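# Seat a round belt on both pulley grooves

## Task

Fit the round belt into the groove of each of the two pulleys so that it runs straight between them, not twisted into a cross.

## Robot and tools

Robot and frames. There are two arms, left_arm and right_arm, each with a two-finger gripper. The scene frame has its origin at table-top height, halfway between the arms' nominal mounts. +x points out over the table, +z points up, and left_arm sits on the +y side. The arm names do not match image left and right. The calibrated bases are at left_arm (-0.021, +0.351, +0.010) m and right_arm (+0.038, -0.312, +0.024) m, both with only a tiny yaw. Each arm reports its hand pose, velocities, targets and wrist-camera pose in its own base frame. Fixed cameras and the table use the scene frame. A gripper's fingers point along its +z axis and spread along its y axis. end_effector_position is the point between the pads, roughly 1 cm behind the tips.

execute_actions(actions, cameras). actions is a list of actions. Each action holds up to 15 rows, and each row is one 1/30 s control step. If an action has fewer than 15 rows, its last row is repeated to fill it. A row always has 14 numbers in [-1, 1]: dx, dy, dz, rx, ry, rz, opening for left_arm, then the same seven for right_arm. The first six numbers of each arm are an offset, not a pose. They are measured along that arm's base axes, from its Hand target as it stood when the action began, so every row in an action counts from that same start. The next action starts from the updated Hand target, so sending the same offset again moves the arm further. On the scale, 1.0 is 0.6 m for dx, dy and dz, and 180 degrees for the rotation vector (rx, ry, rz), which turns the gripper about its target point. If a translation is longer than 1.0 it is shortened along its own direction. opening is absolute: +1 is fully open (0.094 m) and -1 is shut. To keep an arm still, send six zeros plus its current opening; a 0 in the opening slot is itself a command. Images come back only when actions is empty or cameras names them. ["all"] gives every camera, and an unknown name makes the call invalid.

move(target, speed, blend, opening_speed, grip_force, blocking, cameras). target is either one 14-number row or a list of up to 15 rows, laid out and scaled as above. Every row is an offset from the Hand targets at the start of the move, not from the row before. The gripper travels in straight lines. speed is the top speed in m/s, from 0.002 to 2.9 (default 0.25), and turning is capped at twice that number in rad/s. Give one value or one per target. blend, in metres, rounds the corners between listed targets; 0 means a full stop at each. opening_speed sets how fast the opening changes, in units of the -1..+1 scale per second, at least 0.2. grip_force is the newtons per finger pad, 10 to 50. It stays in effect until you change it, and lower values close slowly. blocking=false returns after about 0.5 s while the motion continues. The paths last at most 10 s in total. Moves do not avoid obstacles or the other arm. Keep paths away from an arm's own base, because passing close can flip its shoulder. The result adds a move: line giving the ending (done, off_target, moving, held, fault), and limits=paced or limits=held when clipping or checks acted.

wait(seconds 0-10) lets the scene run with the last commands held. stop brakes a running move. zoom_image(camera, region=[x0,y0,x1,y1]) enlarges at most 504x504 pixels of that camera's newest image. The cameras are cam_high, cam_low, cam_board, cam_idler, cam_left_wrist and cam_right_wrist, each 896x504. finished_scene(scene) ends the scene for good, so call it only when the belt is seated and will stay there with the robot released.

Reading results. end_effector_position (m) and end_effector_quat_wxyz are given in the arm's base frame. They can be off by a few cm, more at long reach. Hand target is the last commanded pose after clipping: orientation is limited to within 40 degrees of the current one. Grippers often stop short or sag and tilt under friction and weight. Check after each move, then send the remaining gap as an offset or straighten the tilt. Tool commands lists the present gripper commands. grip_measured uses the opening scale and reads a little wide when empty. On a firmly held object it can read below the object's true size. grip_effort_nm is the gripper motor's effort (negative means closing); it is not the pad force. Joint velocities marked within noise mean the arm is at rest. Joint torques include the arm's own weight. Joint limits in rad: waist -2.618..3.054, shoulder 0..3.142, elbow 0..3.142 (straight near 2.901), wrist pitch and yaw ±1.571, wrist roll ±2.094.

Things to avoid. Do not let the belt or anything else leave the table. Avoid drops, releasing a moving part, fast impacts, and strong pushes into fixtures. Do not let the grippers, their housings or their wrist cameras touch each other, and never close one gripper on the other's fingers. Avoid straining the wrist-camera cables. If an arm is pressing on something, command its target back past the contact. Long holds at full stretch, or pushing toward unreachable poses, heat the motors. MOTOR HOT appears at 75 °C, and at 90 °C the arm folds and stops working. Prefer moderate speeds and smooth paths.

Each tool is called after ">>>" as name([rows], argument=value, ...), one row to a line, values as JSON.

## Session

>>> execute_actions(actions=[])

Scene clock: 0.00 s.
left_arm: end_effector_position=(+0.4111, +0.0236, +0.0670) grip_measured=+1.000 grip_effort_nm=n/a end_effector_quat_wxyz=(+0.556, -0.044, +0.823, +0.108) | right_arm: end_effector_position=(+0.4131, -0.0182, +0.0609) grip_measured=+1.000 grip_effort_nm=n/a end_effector_quat_wxyz=(+0.556, +0.060, +0.818, -0.133)
Joint positions: left_arm=[-0.062 1.715 0.434 0.898 -0.286 0.024 0.094] | right_arm=[0.121 1.774 0.448 0.941 0.401 -0.006 0.094]
Joint velocities: within noise
Joint torques (N m): no reading
Motor temperatures (°C): left_arm=[27 27 27 31 25 26 27] | right_arm=[26 31 28 29 24 27 26]
Heat: left arm: 31 °C; right arm: 31 °C.
Hand target: left_arm +0.4157, +0.0234, +0.0780; +0.570, -0.047, +0.813, +0.106 | right_arm +0.4149, -0.0180, +0.0644; +0.560, +0.061, +0.816, -0.132
Tool commands: left_gripper/opening=+1.0 right_gripper/opening=+1.0

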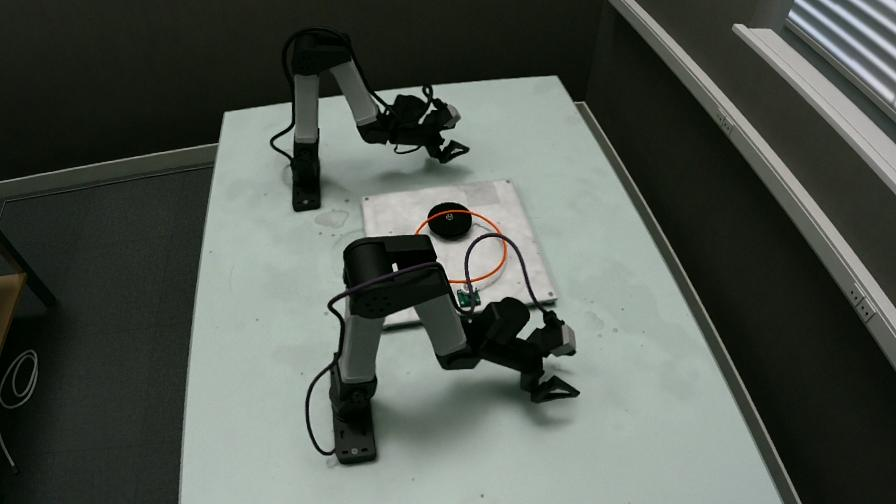

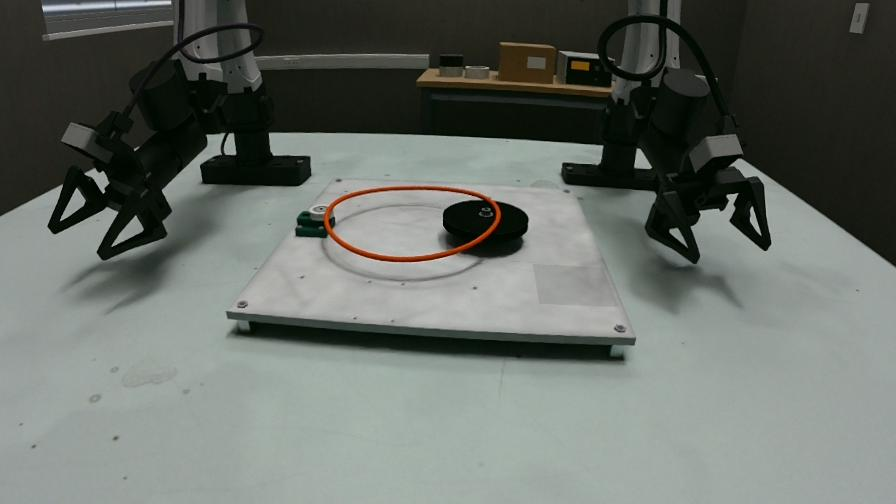

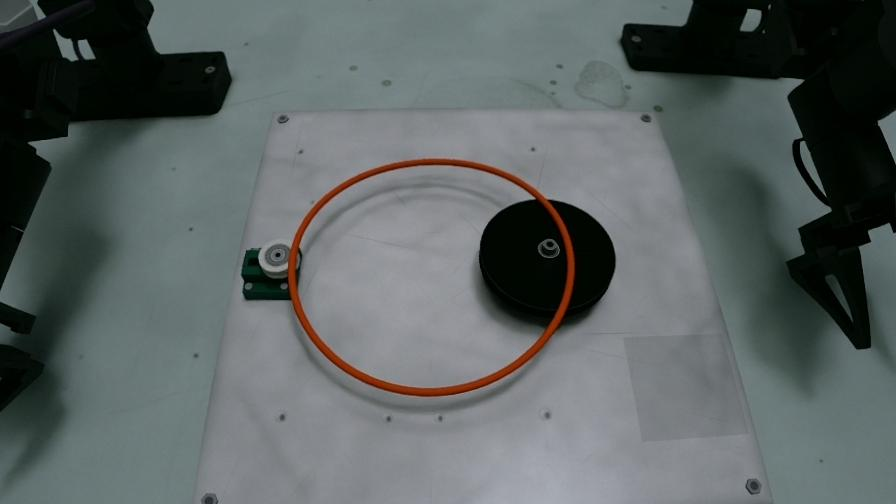

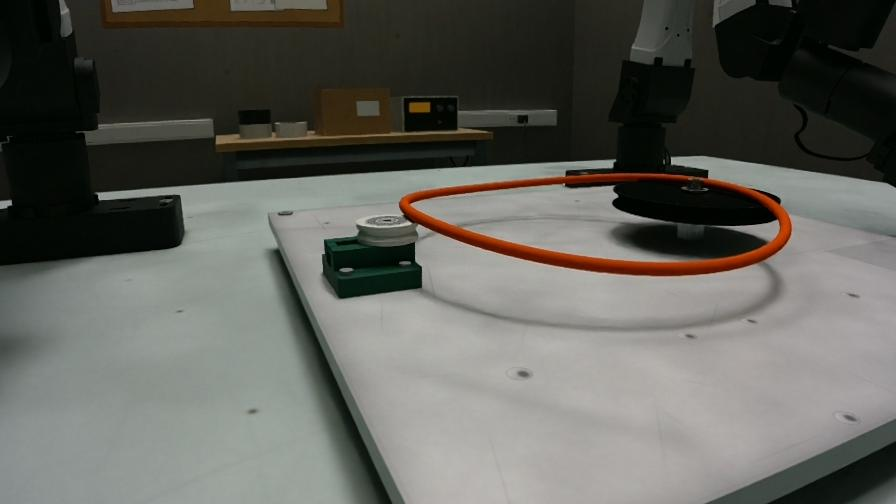

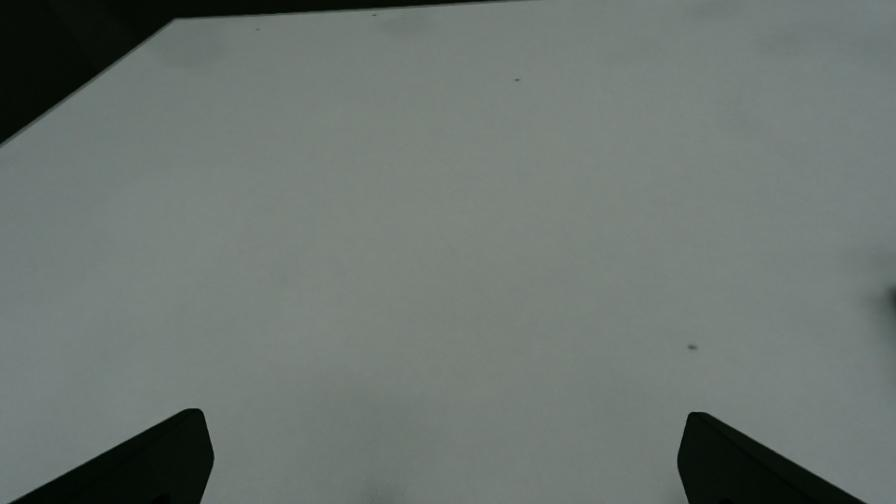

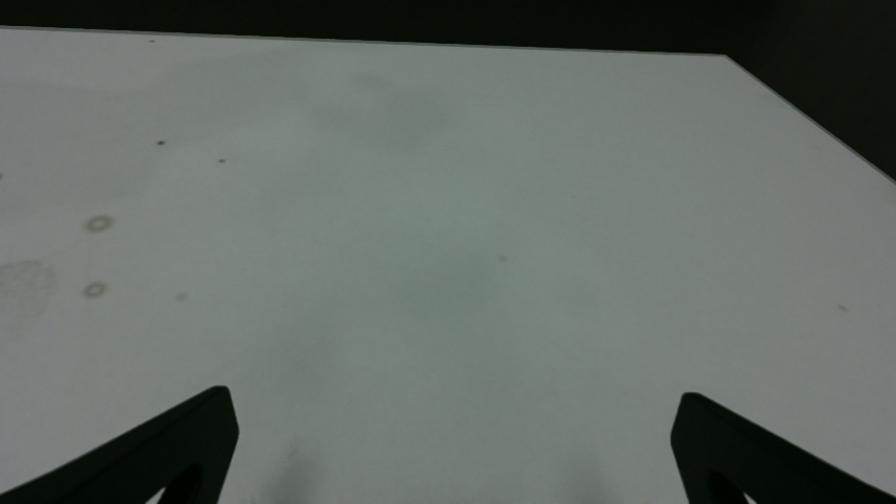

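>>> zoom_image(camera="cam_idler", region=[300, 140, 804, 340])

>>> zoom_image(camera="cam_board", region=[220, 140, 640, 410])

>>> zoom_image(camera="cam_low", region=[280, 160, 560, 290])

Scaled by 1.000.

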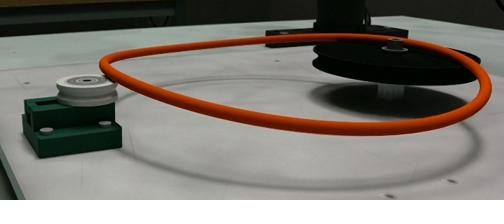

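Scaled by 1.200 from the camera's 896x504 image, which has a finer 1280x720 frame.

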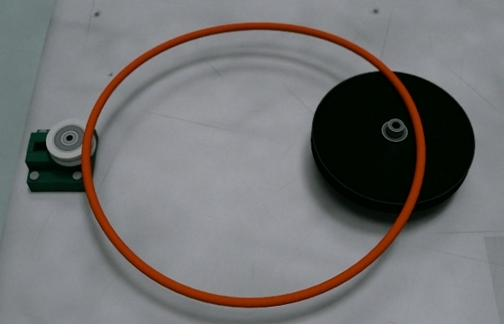

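Scaled by 1.800 from the camera's 896x504 image, which has a finer 1280x720 frame.

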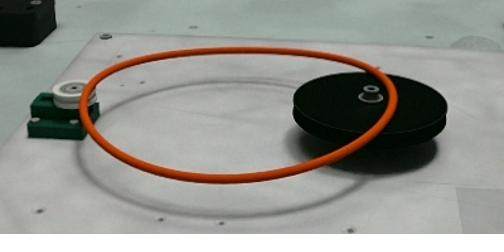

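>>> move([
  [0,0,0.2,0,0,0,1,0,0,0.2,0,0,0,1],
  [-0.16,-0.3,0.2,-0.366,0.269,-0.047,0,-0.255,0.2,0.2,0.381,0.255,0.055,0],
], blend=[0.03,0], cameras=["all"])

Scene clock: 17.10 s.
left_arm: end_effector_position=(+0.3150, -0.1503, +0.1858) grip_measured=+0.002 grip_effort_nm=-0.10 end_effector_quat_wxyz=(+0.092, -0.245, +0.897, -0.356) | right_arm: end_effector_position=(+0.2621, +0.1018, +0.1779) grip_measured=+0.002 grip_effort_nm=-0.07 end_effector_quat_wxyz=(+0.097, +0.236, +0.897, +0.362)
Joint positions: left_arm=[-0.182 1.378 1.152 -0.799 0.549 -0.873 0.047] | right_arm=[-0.016 1.178 0.988 -0.945 -0.655 0.648 0.047]
Joint torques (N m): left_arm=[-0.7 -4.38 9.42 1.19 0.44 0] | right_arm=[-0.76 -3.34 7.76 1.04 -0.46 0.16]
Motor temperatures (°C): left_arm=[27 29 29 36 25 26 27] | right_arm=[26 33 30 32 24 27 26]
Heat: left arm: 36 °C; right arm: 33 °C.
Hand target: left_arm +0.3197, -0.1566, +0.1979; +0.097, -0.239, +0.893, -0.369 | right_arm +0.2619, +0.1020, +0.1844; +0.097, +0.239, +0.893, +0.370
Off the commanded pose: left_arm 0.014 m, 2 deg | right_arm 0.007 m, 1 deg.
move: off_target (left_arm); target 2's new opening was sent with left_arm's hand 0.015 m and 2 deg from that target
camera_calibration:
cam_left_wrist: T_world_to_cam=[[0.374446, -0.628462, 0.681781, -0.340208], [-0.926301, -0.220292, 0.305677, 0.24287], [-0.0419151, -0.745994, -0.664632, 0.110971], [0, 0, 0, 1]] pos_world=[0.357012, -0.0775215, 0.231463]
cam_right_wrist: T_world_to_cam=[[-0.352768, -0.628472, -0.693237, 0.281784], [-0.934236, 0.194992, 0.298631, 0.210641], [-0.0525057, 0.752995, -0.655928, 0.14469], [0, 0, 0, 1]] pos_world=[0.30379, 0.0270695, 0.227345]

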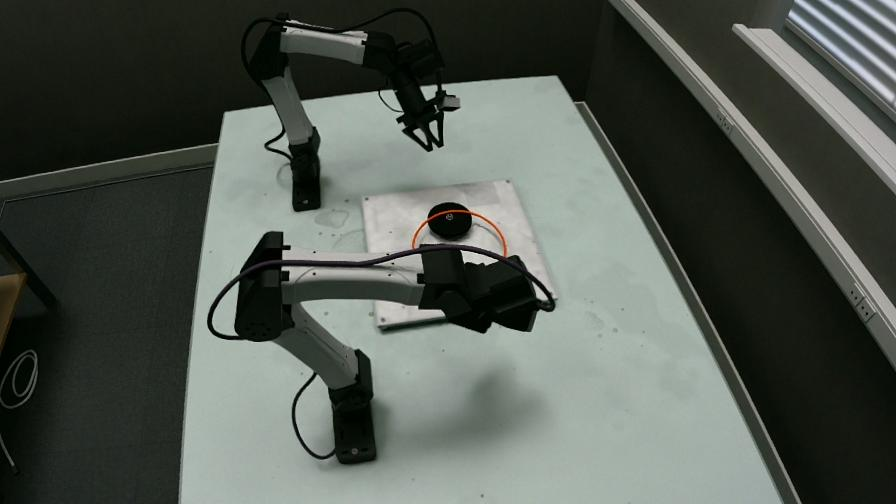

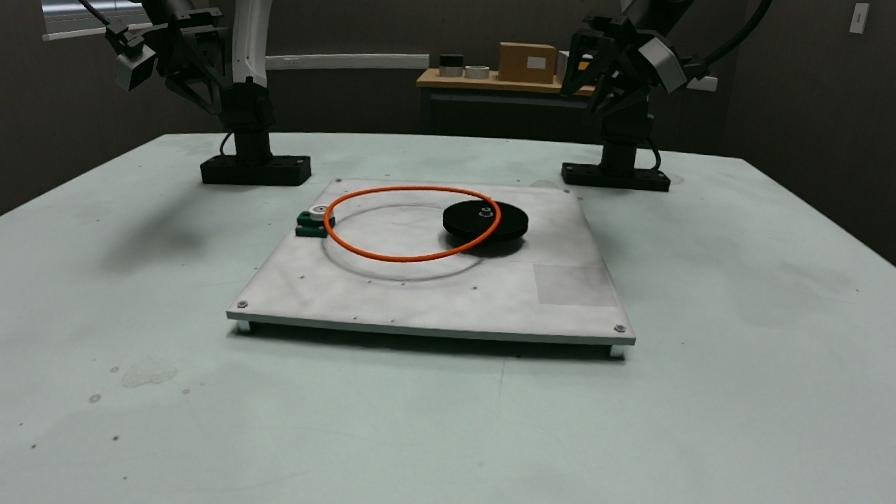

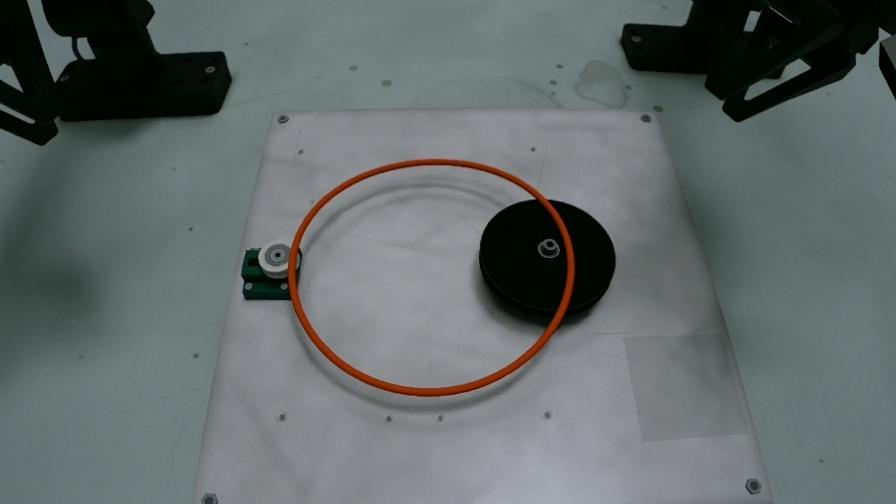

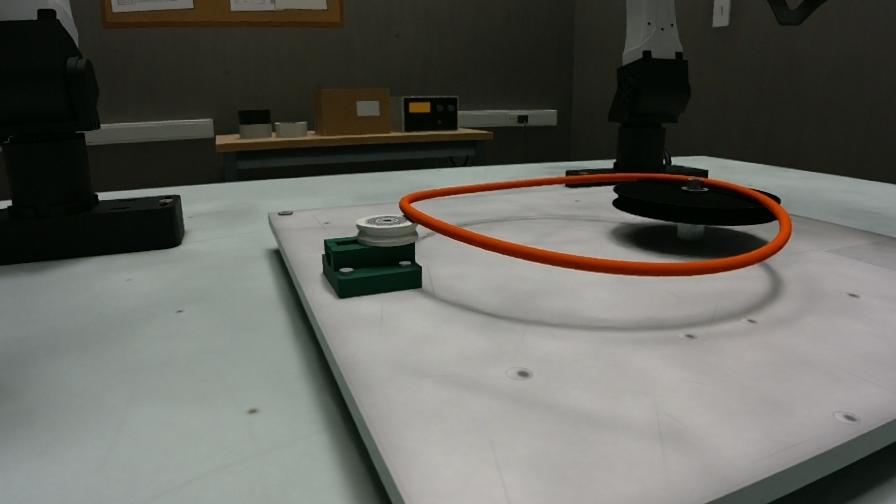

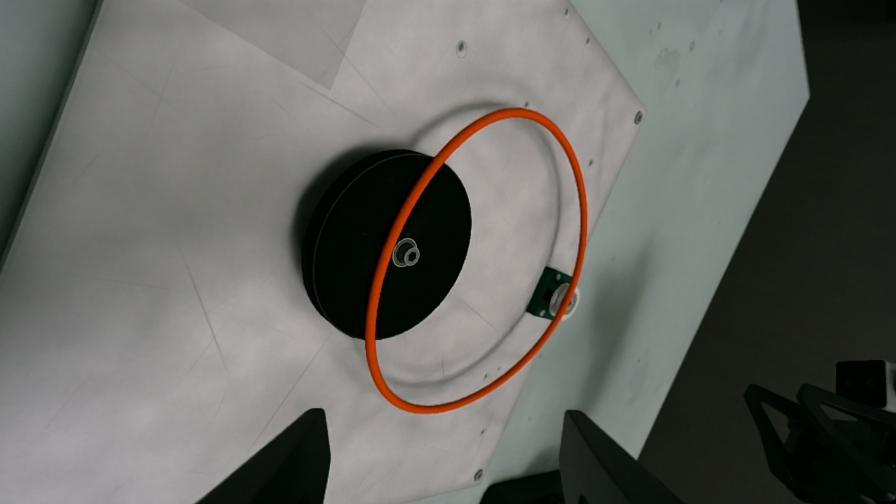

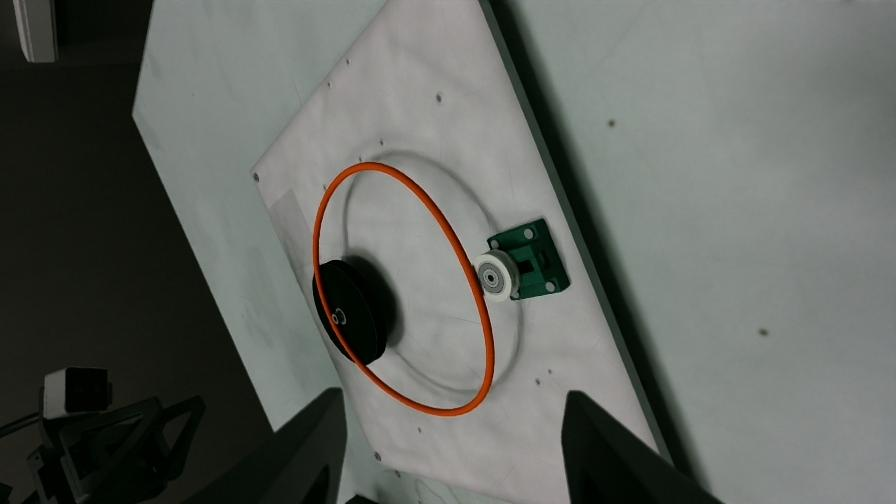

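>>> move(target=[0,0,0,0,0,0,0,-0.087,0.162,-0.18,0,0,0,-0.2], cameras=["cam_right_wrist","cam_idler","cam_board"])

Scene clock: 40.13 s.
left_arm: end_effector_position=(+0.3150, -0.1503, +0.1858) grip_measured=+0.002 grip_effort_nm=-0.10 end_effector_quat_wxyz=(+0.092, -0.245, +0.897, -0.356) | right_arm: end_effector_position=(+0.2106, +0.2008, +0.0832) grip_measured=-0.198 grip_effort_nm=-0.07 end_effector_quat_wxyz=(+0.096, +0.234, +0.891, +0.377)
Joint positions: left_arm=[-0.182 1.378 1.152 -0.799 0.549 -0.873 0.047] | right_arm=[0.548 1.049 0.476 -0.269 -0.362 1.201 0.038]
Joint torques (N m): left_arm=[-0.7 -4.4 9.42 1.19 0.45 -0.01] | right_arm=[0.47 -1.55 5.38 1.81 0.1 0.12]
Heat: left arm: 35 °C; right arm: 32 °C.
Hand target: left_arm +0.3197, -0.1566, +0.1979; +0.097, -0.239, +0.893, -0.369 | right_arm +0.2097, +0.1992, +0.0764; +0.097, +0.239, +0.893, +0.370
Off the commanded pose: left_arm 0.014 m, 2 deg | right_arm 0.007 m, 1 deg.
move: off_target (left_arm)
camera_calibration:
cam_right_wrist: T_world_to_cam=[[-0.345087, -0.609308, -0.713904, 0.25637], [-0.93714, 0.181704, 0.297912, 0.174827], [-0.0518013, 0.771834, -0.633711, -0.000492649], [0, 0, 0, 1]] pos_world=[0.252282, 0.124822, 0.130628]
Images, in order (width x height): cam_board 896x504, cam_idler 896x504, cam_right_wrist 896x504.

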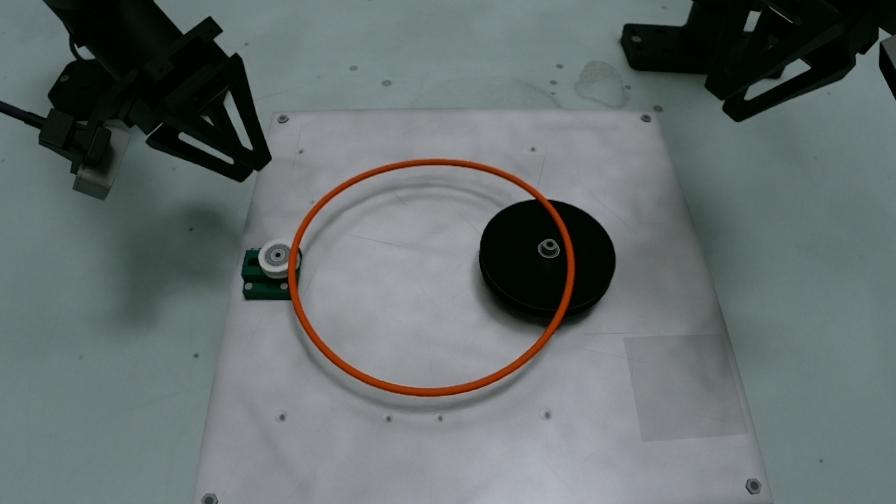

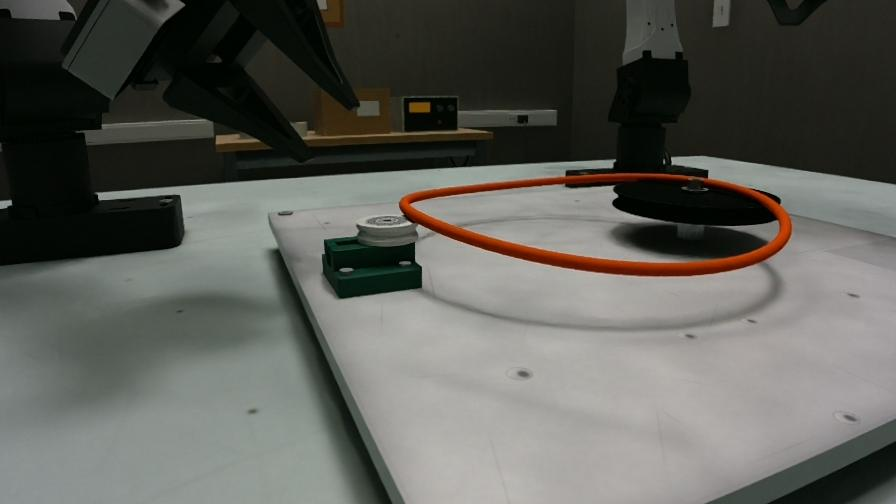

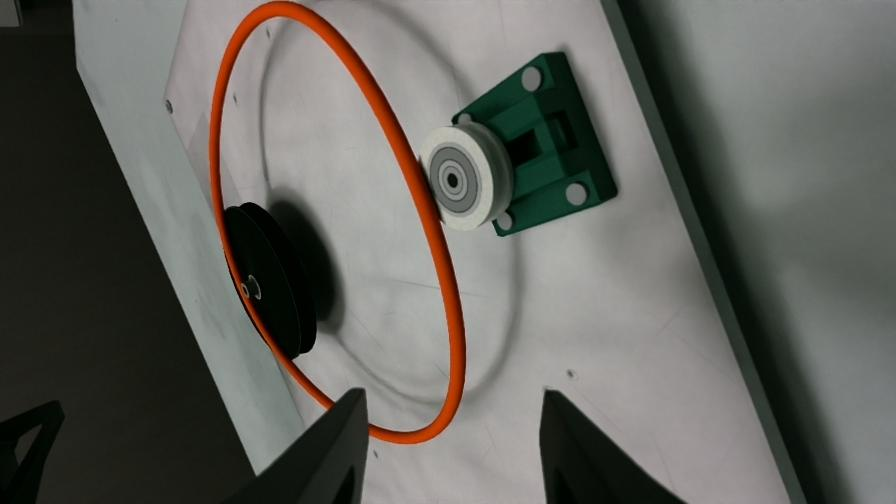

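>>> move(target=[0,0,0,0,0,0,0,0.032,0.0537,-0.064,0,0,0,-0.2], speed=0.1, cameras=["cam_right_wrist","cam_idler","cam_board"])

Scene clock: 47.27 s.
left_arm: end_effector_position=(+0.3150, -0.1503, +0.1858) grip_measured=+0.002 grip_effort_nm=-0.10 end_effector_quat_wxyz=(+0.092, -0.245, +0.897, -0.356) | right_arm: end_effector_position=(+0.2294, +0.2333, +0.0438) grip_measured=-0.198 grip_effort_nm=-0.07 end_effector_quat_wxyz=(+0.094, +0.234, +0.892, +0.376)
Joint positions: left_arm=[-0.182 1.378 1.152 -0.799 0.549 -0.873 0.047] | right_arm=[0.632 1.331 0.453 0.053 -0.308 1.267 0.038]
Joint torques (N m): left_arm=[-0.7 -4.4 9.42 1.19 0.44 -0.01] | right_arm=[0.43 -2.69 5.19 1.92 0.19 0.13]
Heat: left arm: 34 °C; right arm: 32 °C.
Hand target: left_arm +0.3197, -0.1566, +0.1979; +0.097, -0.239, +0.893, -0.369 | right_arm +0.2288, +0.2314, +0.0380; +0.097, +0.239, +0.893, +0.370
Off the commanded pose: left_arm 0.014 m, 2 deg | right_arm 0.006 m, 1 deg.
move: off_target (left_arm)
camera_calibration:
cam_right_wrist: T_world_to_cam=[[-0.34697, -0.609765, -0.7126, 0.25503], [-0.936278, 0.18086, 0.30112, 0.198202], [-0.0547316, 0.771671, -0.633662, -0.0488052], [0, 0, 0, 1]] pos_world=[0.271389, 0.157323, 0.0911257]
Images, in order (width x height): cam_board 896x504, cam_idler 896x504, cam_right_wrist 896x504.

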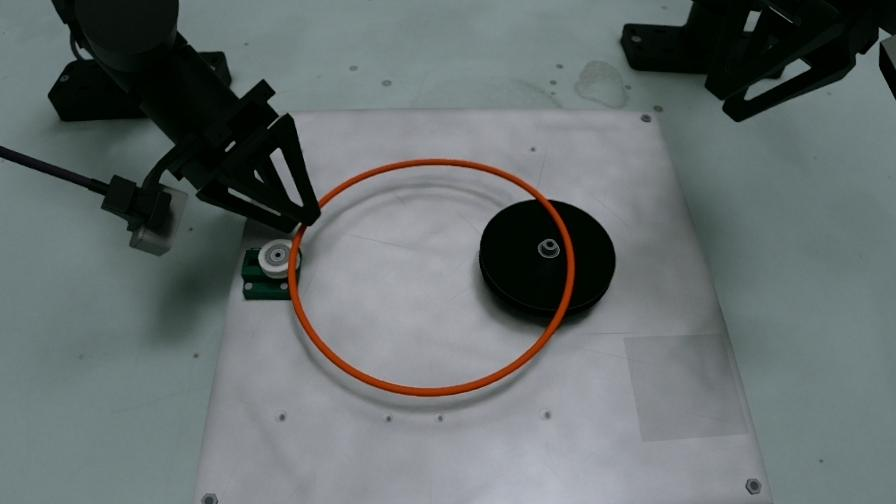

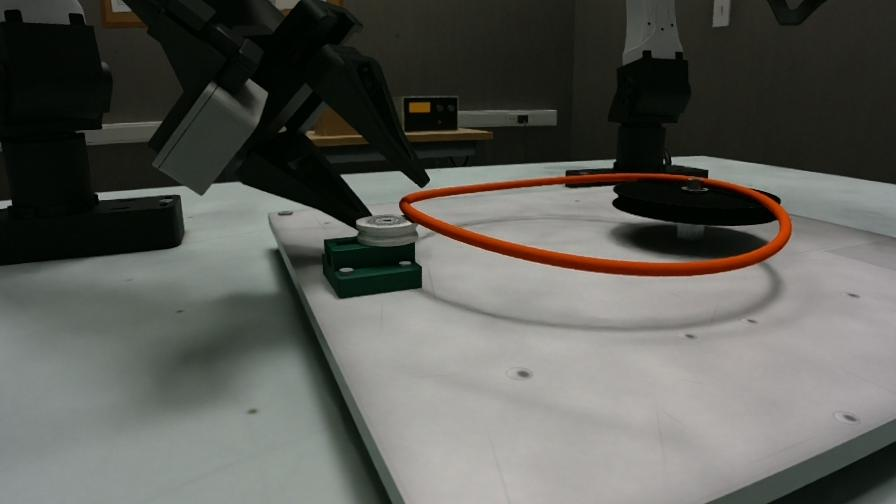

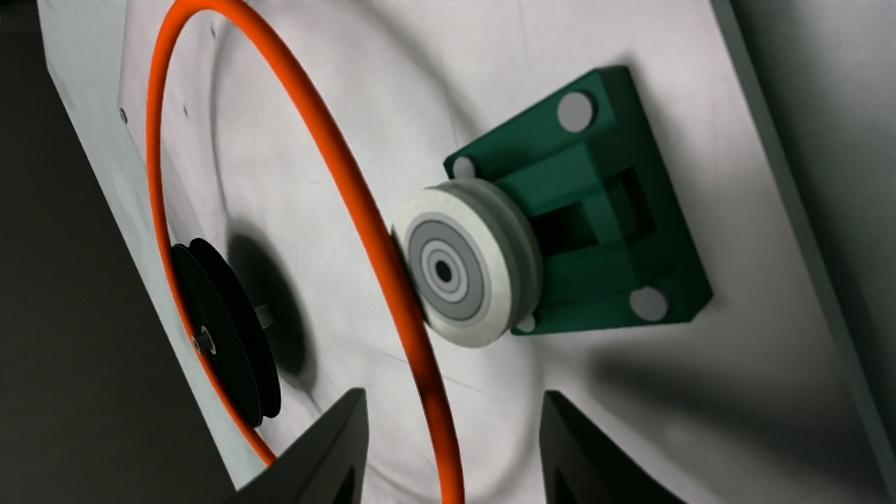

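>>> move(target=[0,0,0,0,0,0,0,0,0,0,0,0,0,-0.97], opening_speed=0.5, cameras=["cam_right_wrist","cam_idler"])

>>> move(target=[0,0,0,0,0,0,0,0,0.01,0.1,0,0,0,-0.97], speed=0.08, cameras=["all"])

Scene clock: 49.77 s.
left_arm: end_effector_position=(+0.3150, -0.1503, +0.1858) grip_measured=+0.002 grip_effort_nm=-0.10 end_effector_quat_wxyz=(+0.092, -0.245, +0.897, -0.356) | right_arm: end_effector_position=(+0.2312, +0.2351, +0.0462) grip_measured=-0.921 grip_effort_nm=-0.94 end_effector_quat_wxyz=(+0.098, +0.232, +0.890, +0.381)
Joint positions: left_arm=[-0.182 1.378 1.152 -0.799 0.549 -0.873 0.047] | right_arm=[0.633 1.331 0.453 0.068 -0.307 1.267 0.004]
Joint torques (N m): left_arm=[-0.69 -4.38 9.42 1.19 0.45 -0.01] | right_arm=[0.21 -2.78 5.08 1.76 0.17 0.16]
Heat: left arm: 34 °C; right arm: 32 °C.
Hand target: left_arm +0.3197, -0.1566, +0.1979; +0.097, -0.239, +0.893, -0.369 | right_arm +0.2289, +0.2313, +0.0379; +0.097, +0.239, +0.893, +0.369
Off the commanded pose: left_arm 0.014 m, 2 deg | right_arm 0.009 m, 2 deg.
move: off_target (left_arm)
camera_calibration:
cam_right_wrist: T_world_to_cam=[[-0.33749, -0.604026, -0.721979, 0.255401], [-0.9401, 0.177087, 0.291295, 0.200998], [-0.0480968, 0.777041, -0.627609, -0.0516502], [0, 0, 0, 1]] pos_world=[0.272669, 0.158809, 0.0934284]
Images, in order (width x height): cam_idler 896x504, cam_right_wrist 896x504.

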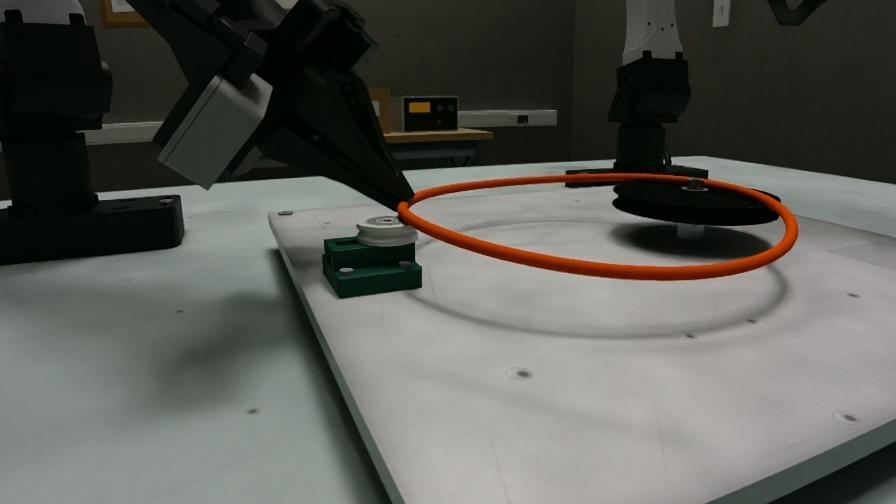

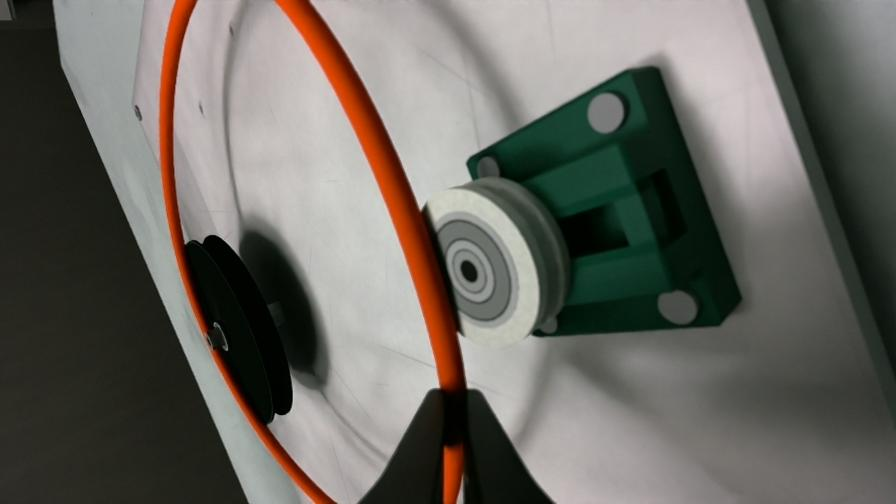

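Scene clock: 51.30 s.
left_arm: end_effector_position=(+0.3150, -0.1503, +0.1858) grip_measured=+0.002 grip_effort_nm=-0.10 end_effector_quat_wxyz=(+0.092, -0.245, +0.897, -0.356) | right_arm: end_effector_position=(+0.2231, +0.2341, +0.0851) grip_measured=-0.924 grip_effort_nm=-1.01 end_effector_quat_wxyz=(+0.083, +0.239, +0.897, +0.362)
Joint positions: left_arm=[-0.182 1.378 1.152 -0.799 0.549 -0.873 0.047] | right_arm=[0.654 1.214 0.593 -0.236 -0.292 1.283 0.004]
Joint torques (N m): left_arm=[-0.7 -4.4 9.42 1.19 0.45 -0.01] | right_arm=[0.55 -4.23 8.79 1.58 0.2 0.15]
Motor temperatures (°C): left_arm=[27 29 34 34 26 25 27] | right_arm=[26 32 32 32 24 27 26]
Heat: left arm: 34 °C; right arm: 32 °C.
Hand target: left_arm +0.3197, -0.1566, +0.1979; +0.097, -0.239, +0.893, -0.369 | right_arm +0.2288, +0.2374, +0.0979; +0.097, +0.239, +0.893, +0.369
Off the commanded pose: left_arm 0.014 m, 2 deg | right_arm 0.014 m, 2 deg.
move: off_target (left_arm, right_arm)
camera_calibration:
cam_left_wrist: T_world_to_cam=[[0.374446, -0.628462, 0.681781, -0.340208], [-0.926301, -0.220292, 0.305677, 0.24287], [-0.0419151, -0.745994, -0.664632, 0.110971], [0, 0, 0, 1]] pos_world=[0.357012, -0.0775215, 0.231463]
cam_right_wrist: T_world_to_cam=[[-0.368172, -0.626293, -0.687173, 0.289249], [-0.926845, 0.188771, 0.324536, 0.173714], [-0.0735356, 0.756388, -0.649977, -0.0144127], [0, 0, 0, 1]] pos_world=[0.26644, 0.159264, 0.133019]

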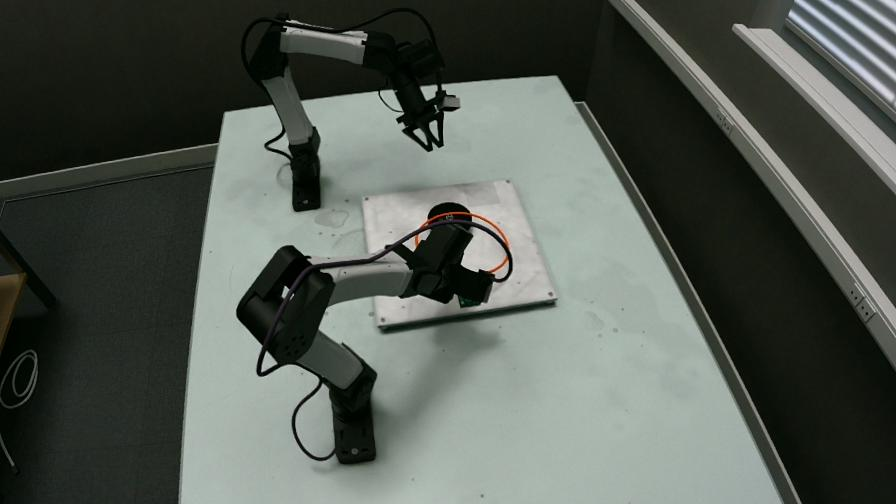

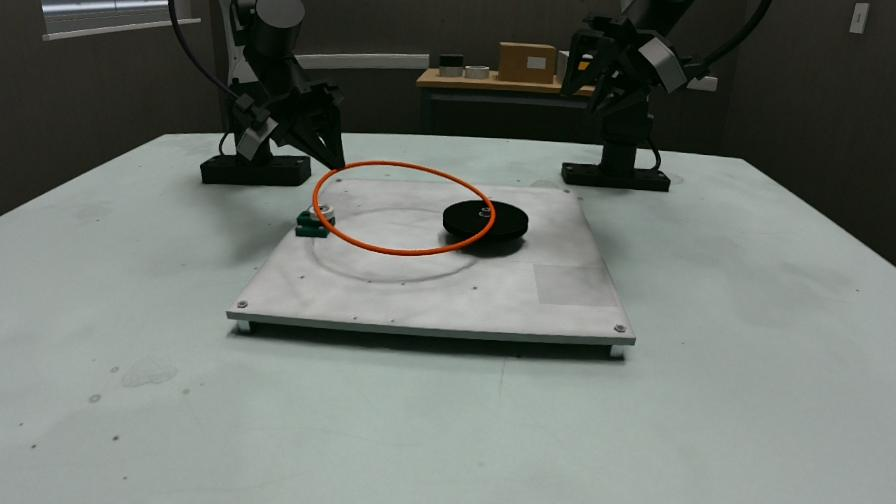

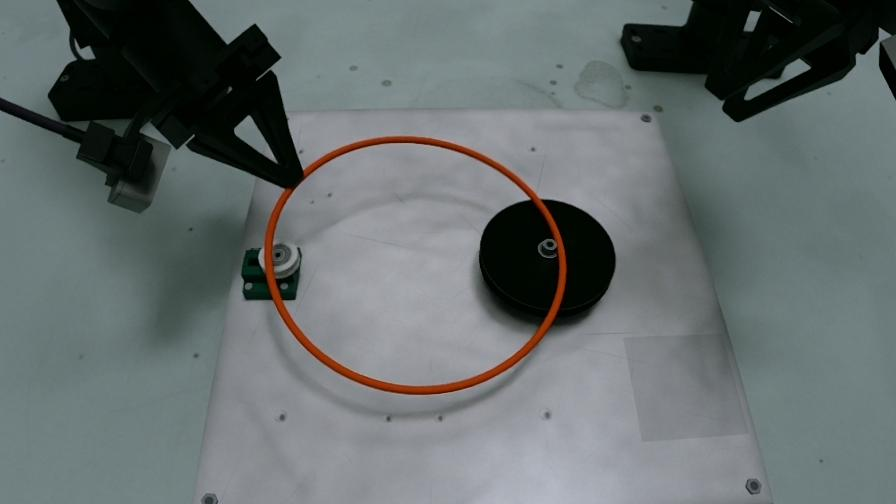

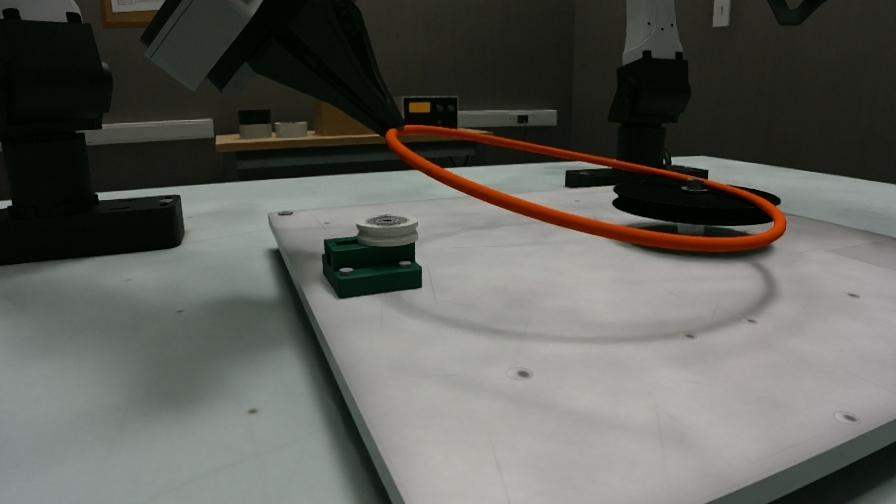

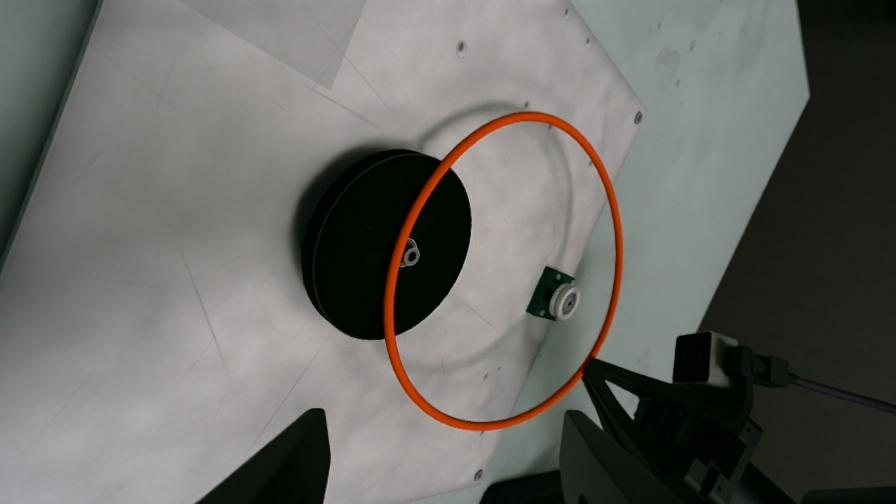

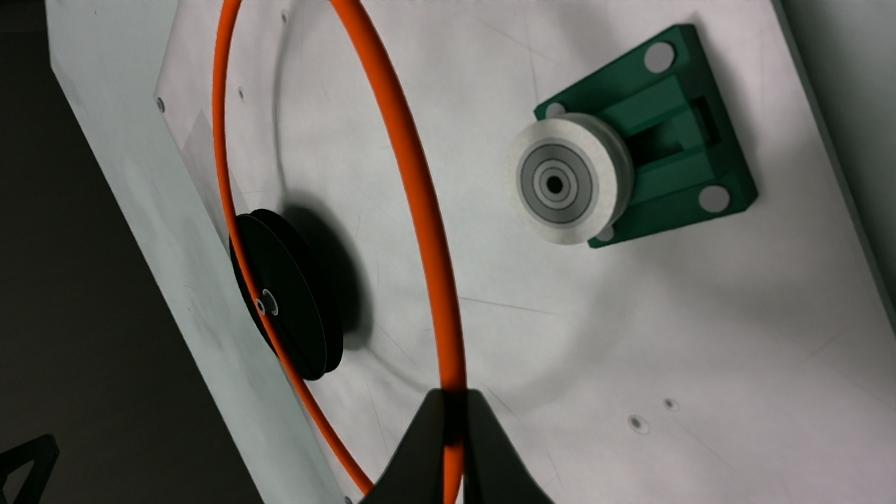

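>>> move(target=[0,0,0,0,0,0,0,0.0,0.0,0.1,0,0,0,-0.97], speed=0.1, cameras=["all"])

Scene clock: 53.17 s.
left_arm: end_effector_position=(+0.3150, -0.1503, +0.1858) grip_measured=+0.002 grip_effort_nm=-0.10 end_effector_quat_wxyz=(+0.092, -0.245, +0.897, -0.356) | right_arm: end_effector_position=(+0.2254, +0.2354, +0.1448) grip_measured=-0.924 grip_effort_nm=-1.01 end_effector_quat_wxyz=(+0.084, +0.240, +0.897, +0.362)
Joint positions: left_arm=[-0.182 1.378 1.152 -0.799 0.549 -0.873 0.047] | right_arm=[0.654 1.156 0.803 -0.503 -0.29 1.285 0.004]
Joint torques (N m): left_arm=[-0.7 -4.4 9.42 1.19 0.45 -0.01] | right_arm=[0.57 -4.11 9.18 1.54 0.07 0.15]
Heat: left arm: 34 °C; right arm: 32 °C.
Hand target: left_arm +0.3197, -0.1566, +0.1979; +0.097, -0.239, +0.893, -0.369 | right_arm +0.2289, +0.2374, +0.1580; +0.097, +0.239, +0.893, +0.370
Off the commanded pose: left_arm 0.014 m, 2 deg | right_arm 0.014 m, 2 deg.
move: off_target (left_arm, right_arm)
camera_calibration:
cam_left_wrist: T_world_to_cam=[[0.374446, -0.628462, 0.681781, -0.340208], [-0.926301, -0.220292, 0.305677, 0.24287], [-0.0419151, -0.745994, -0.664632, 0.110971], [0, 0, 0, 1]] pos_world=[0.357012, -0.0775215, 0.231463]
cam_right_wrist: T_world_to_cam=[[-0.369095, -0.625429, -0.687465, 0.331899], [-0.926687, 0.191272, 0.323521, 0.155827], [-0.0708466, 0.756475, -0.650175, 0.0230172], [0, 0, 0, 1]] pos_world=[0.268536, 0.160362, 0.19272]

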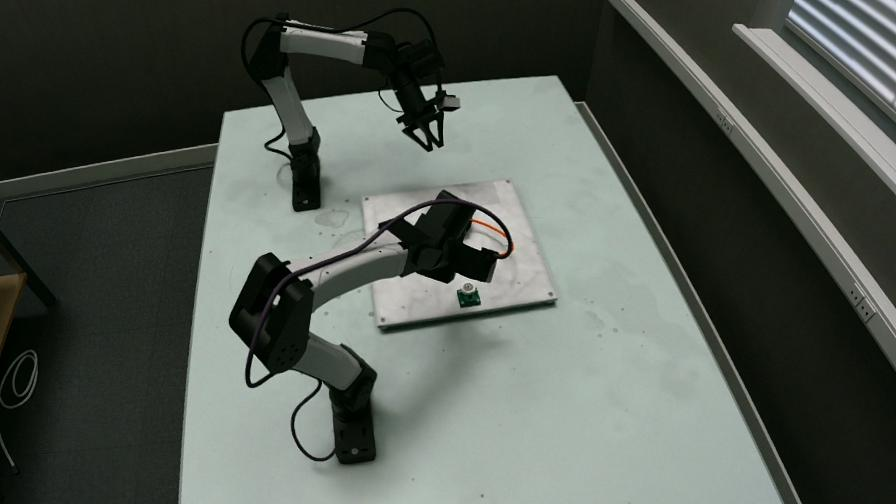

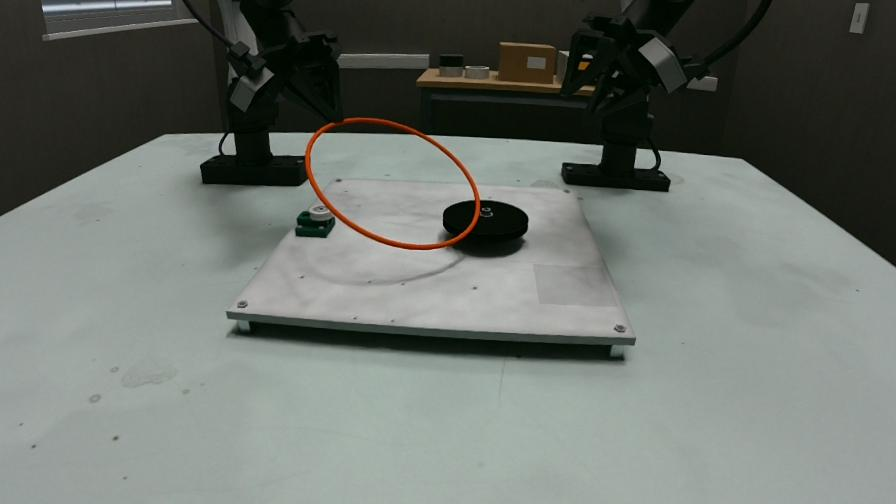

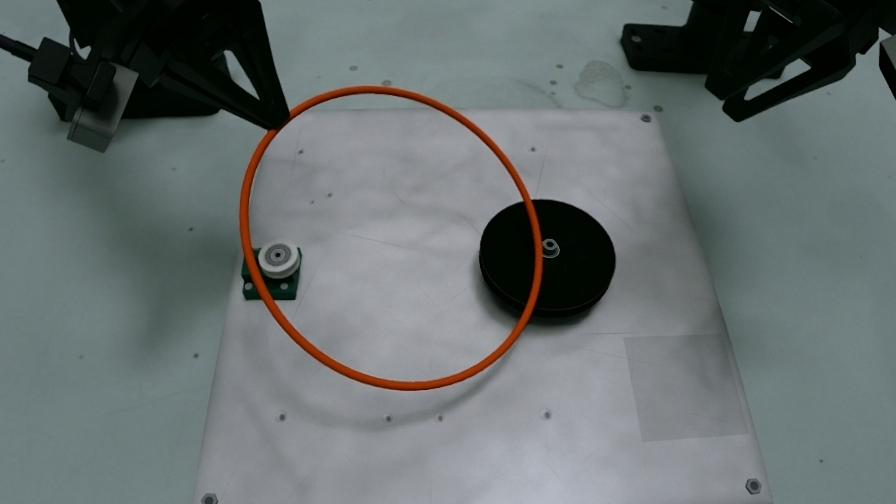

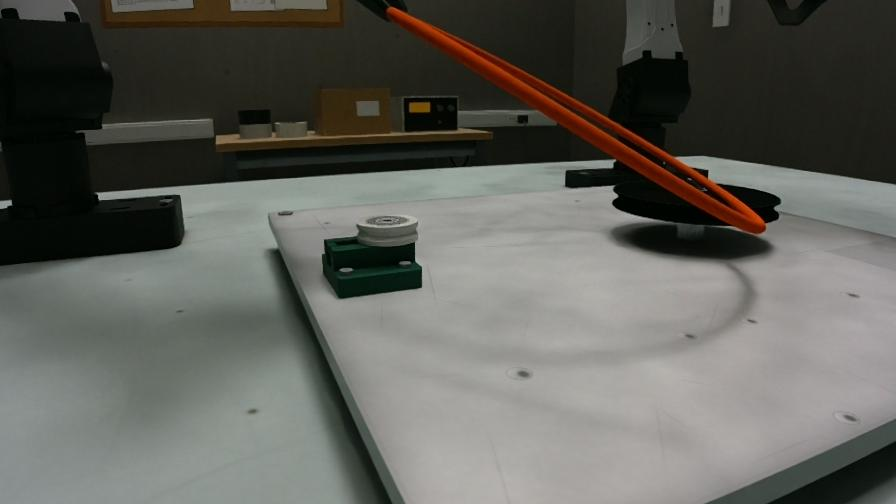

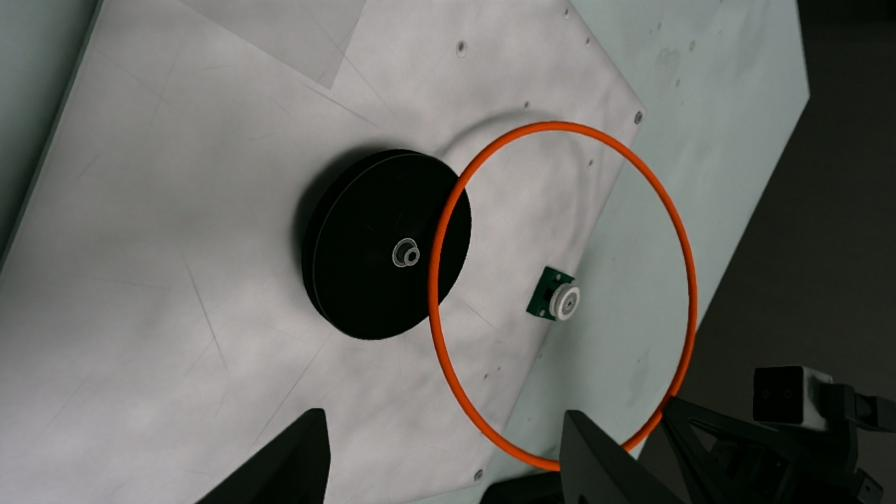

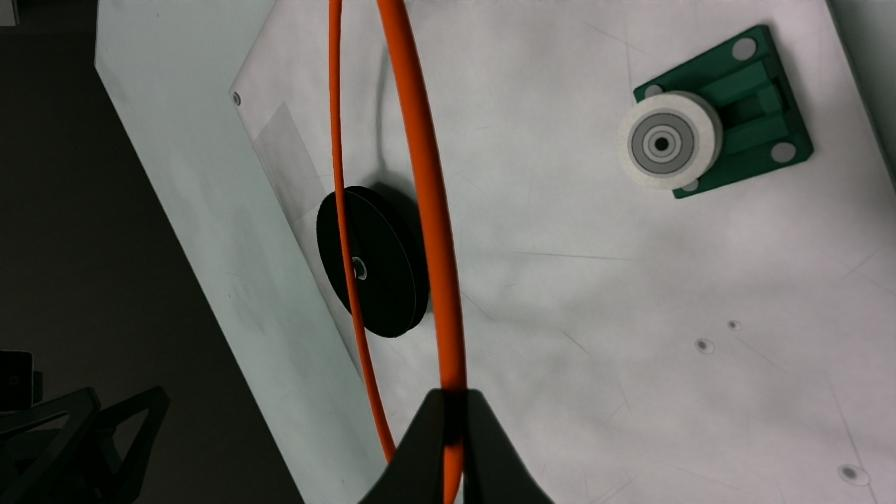

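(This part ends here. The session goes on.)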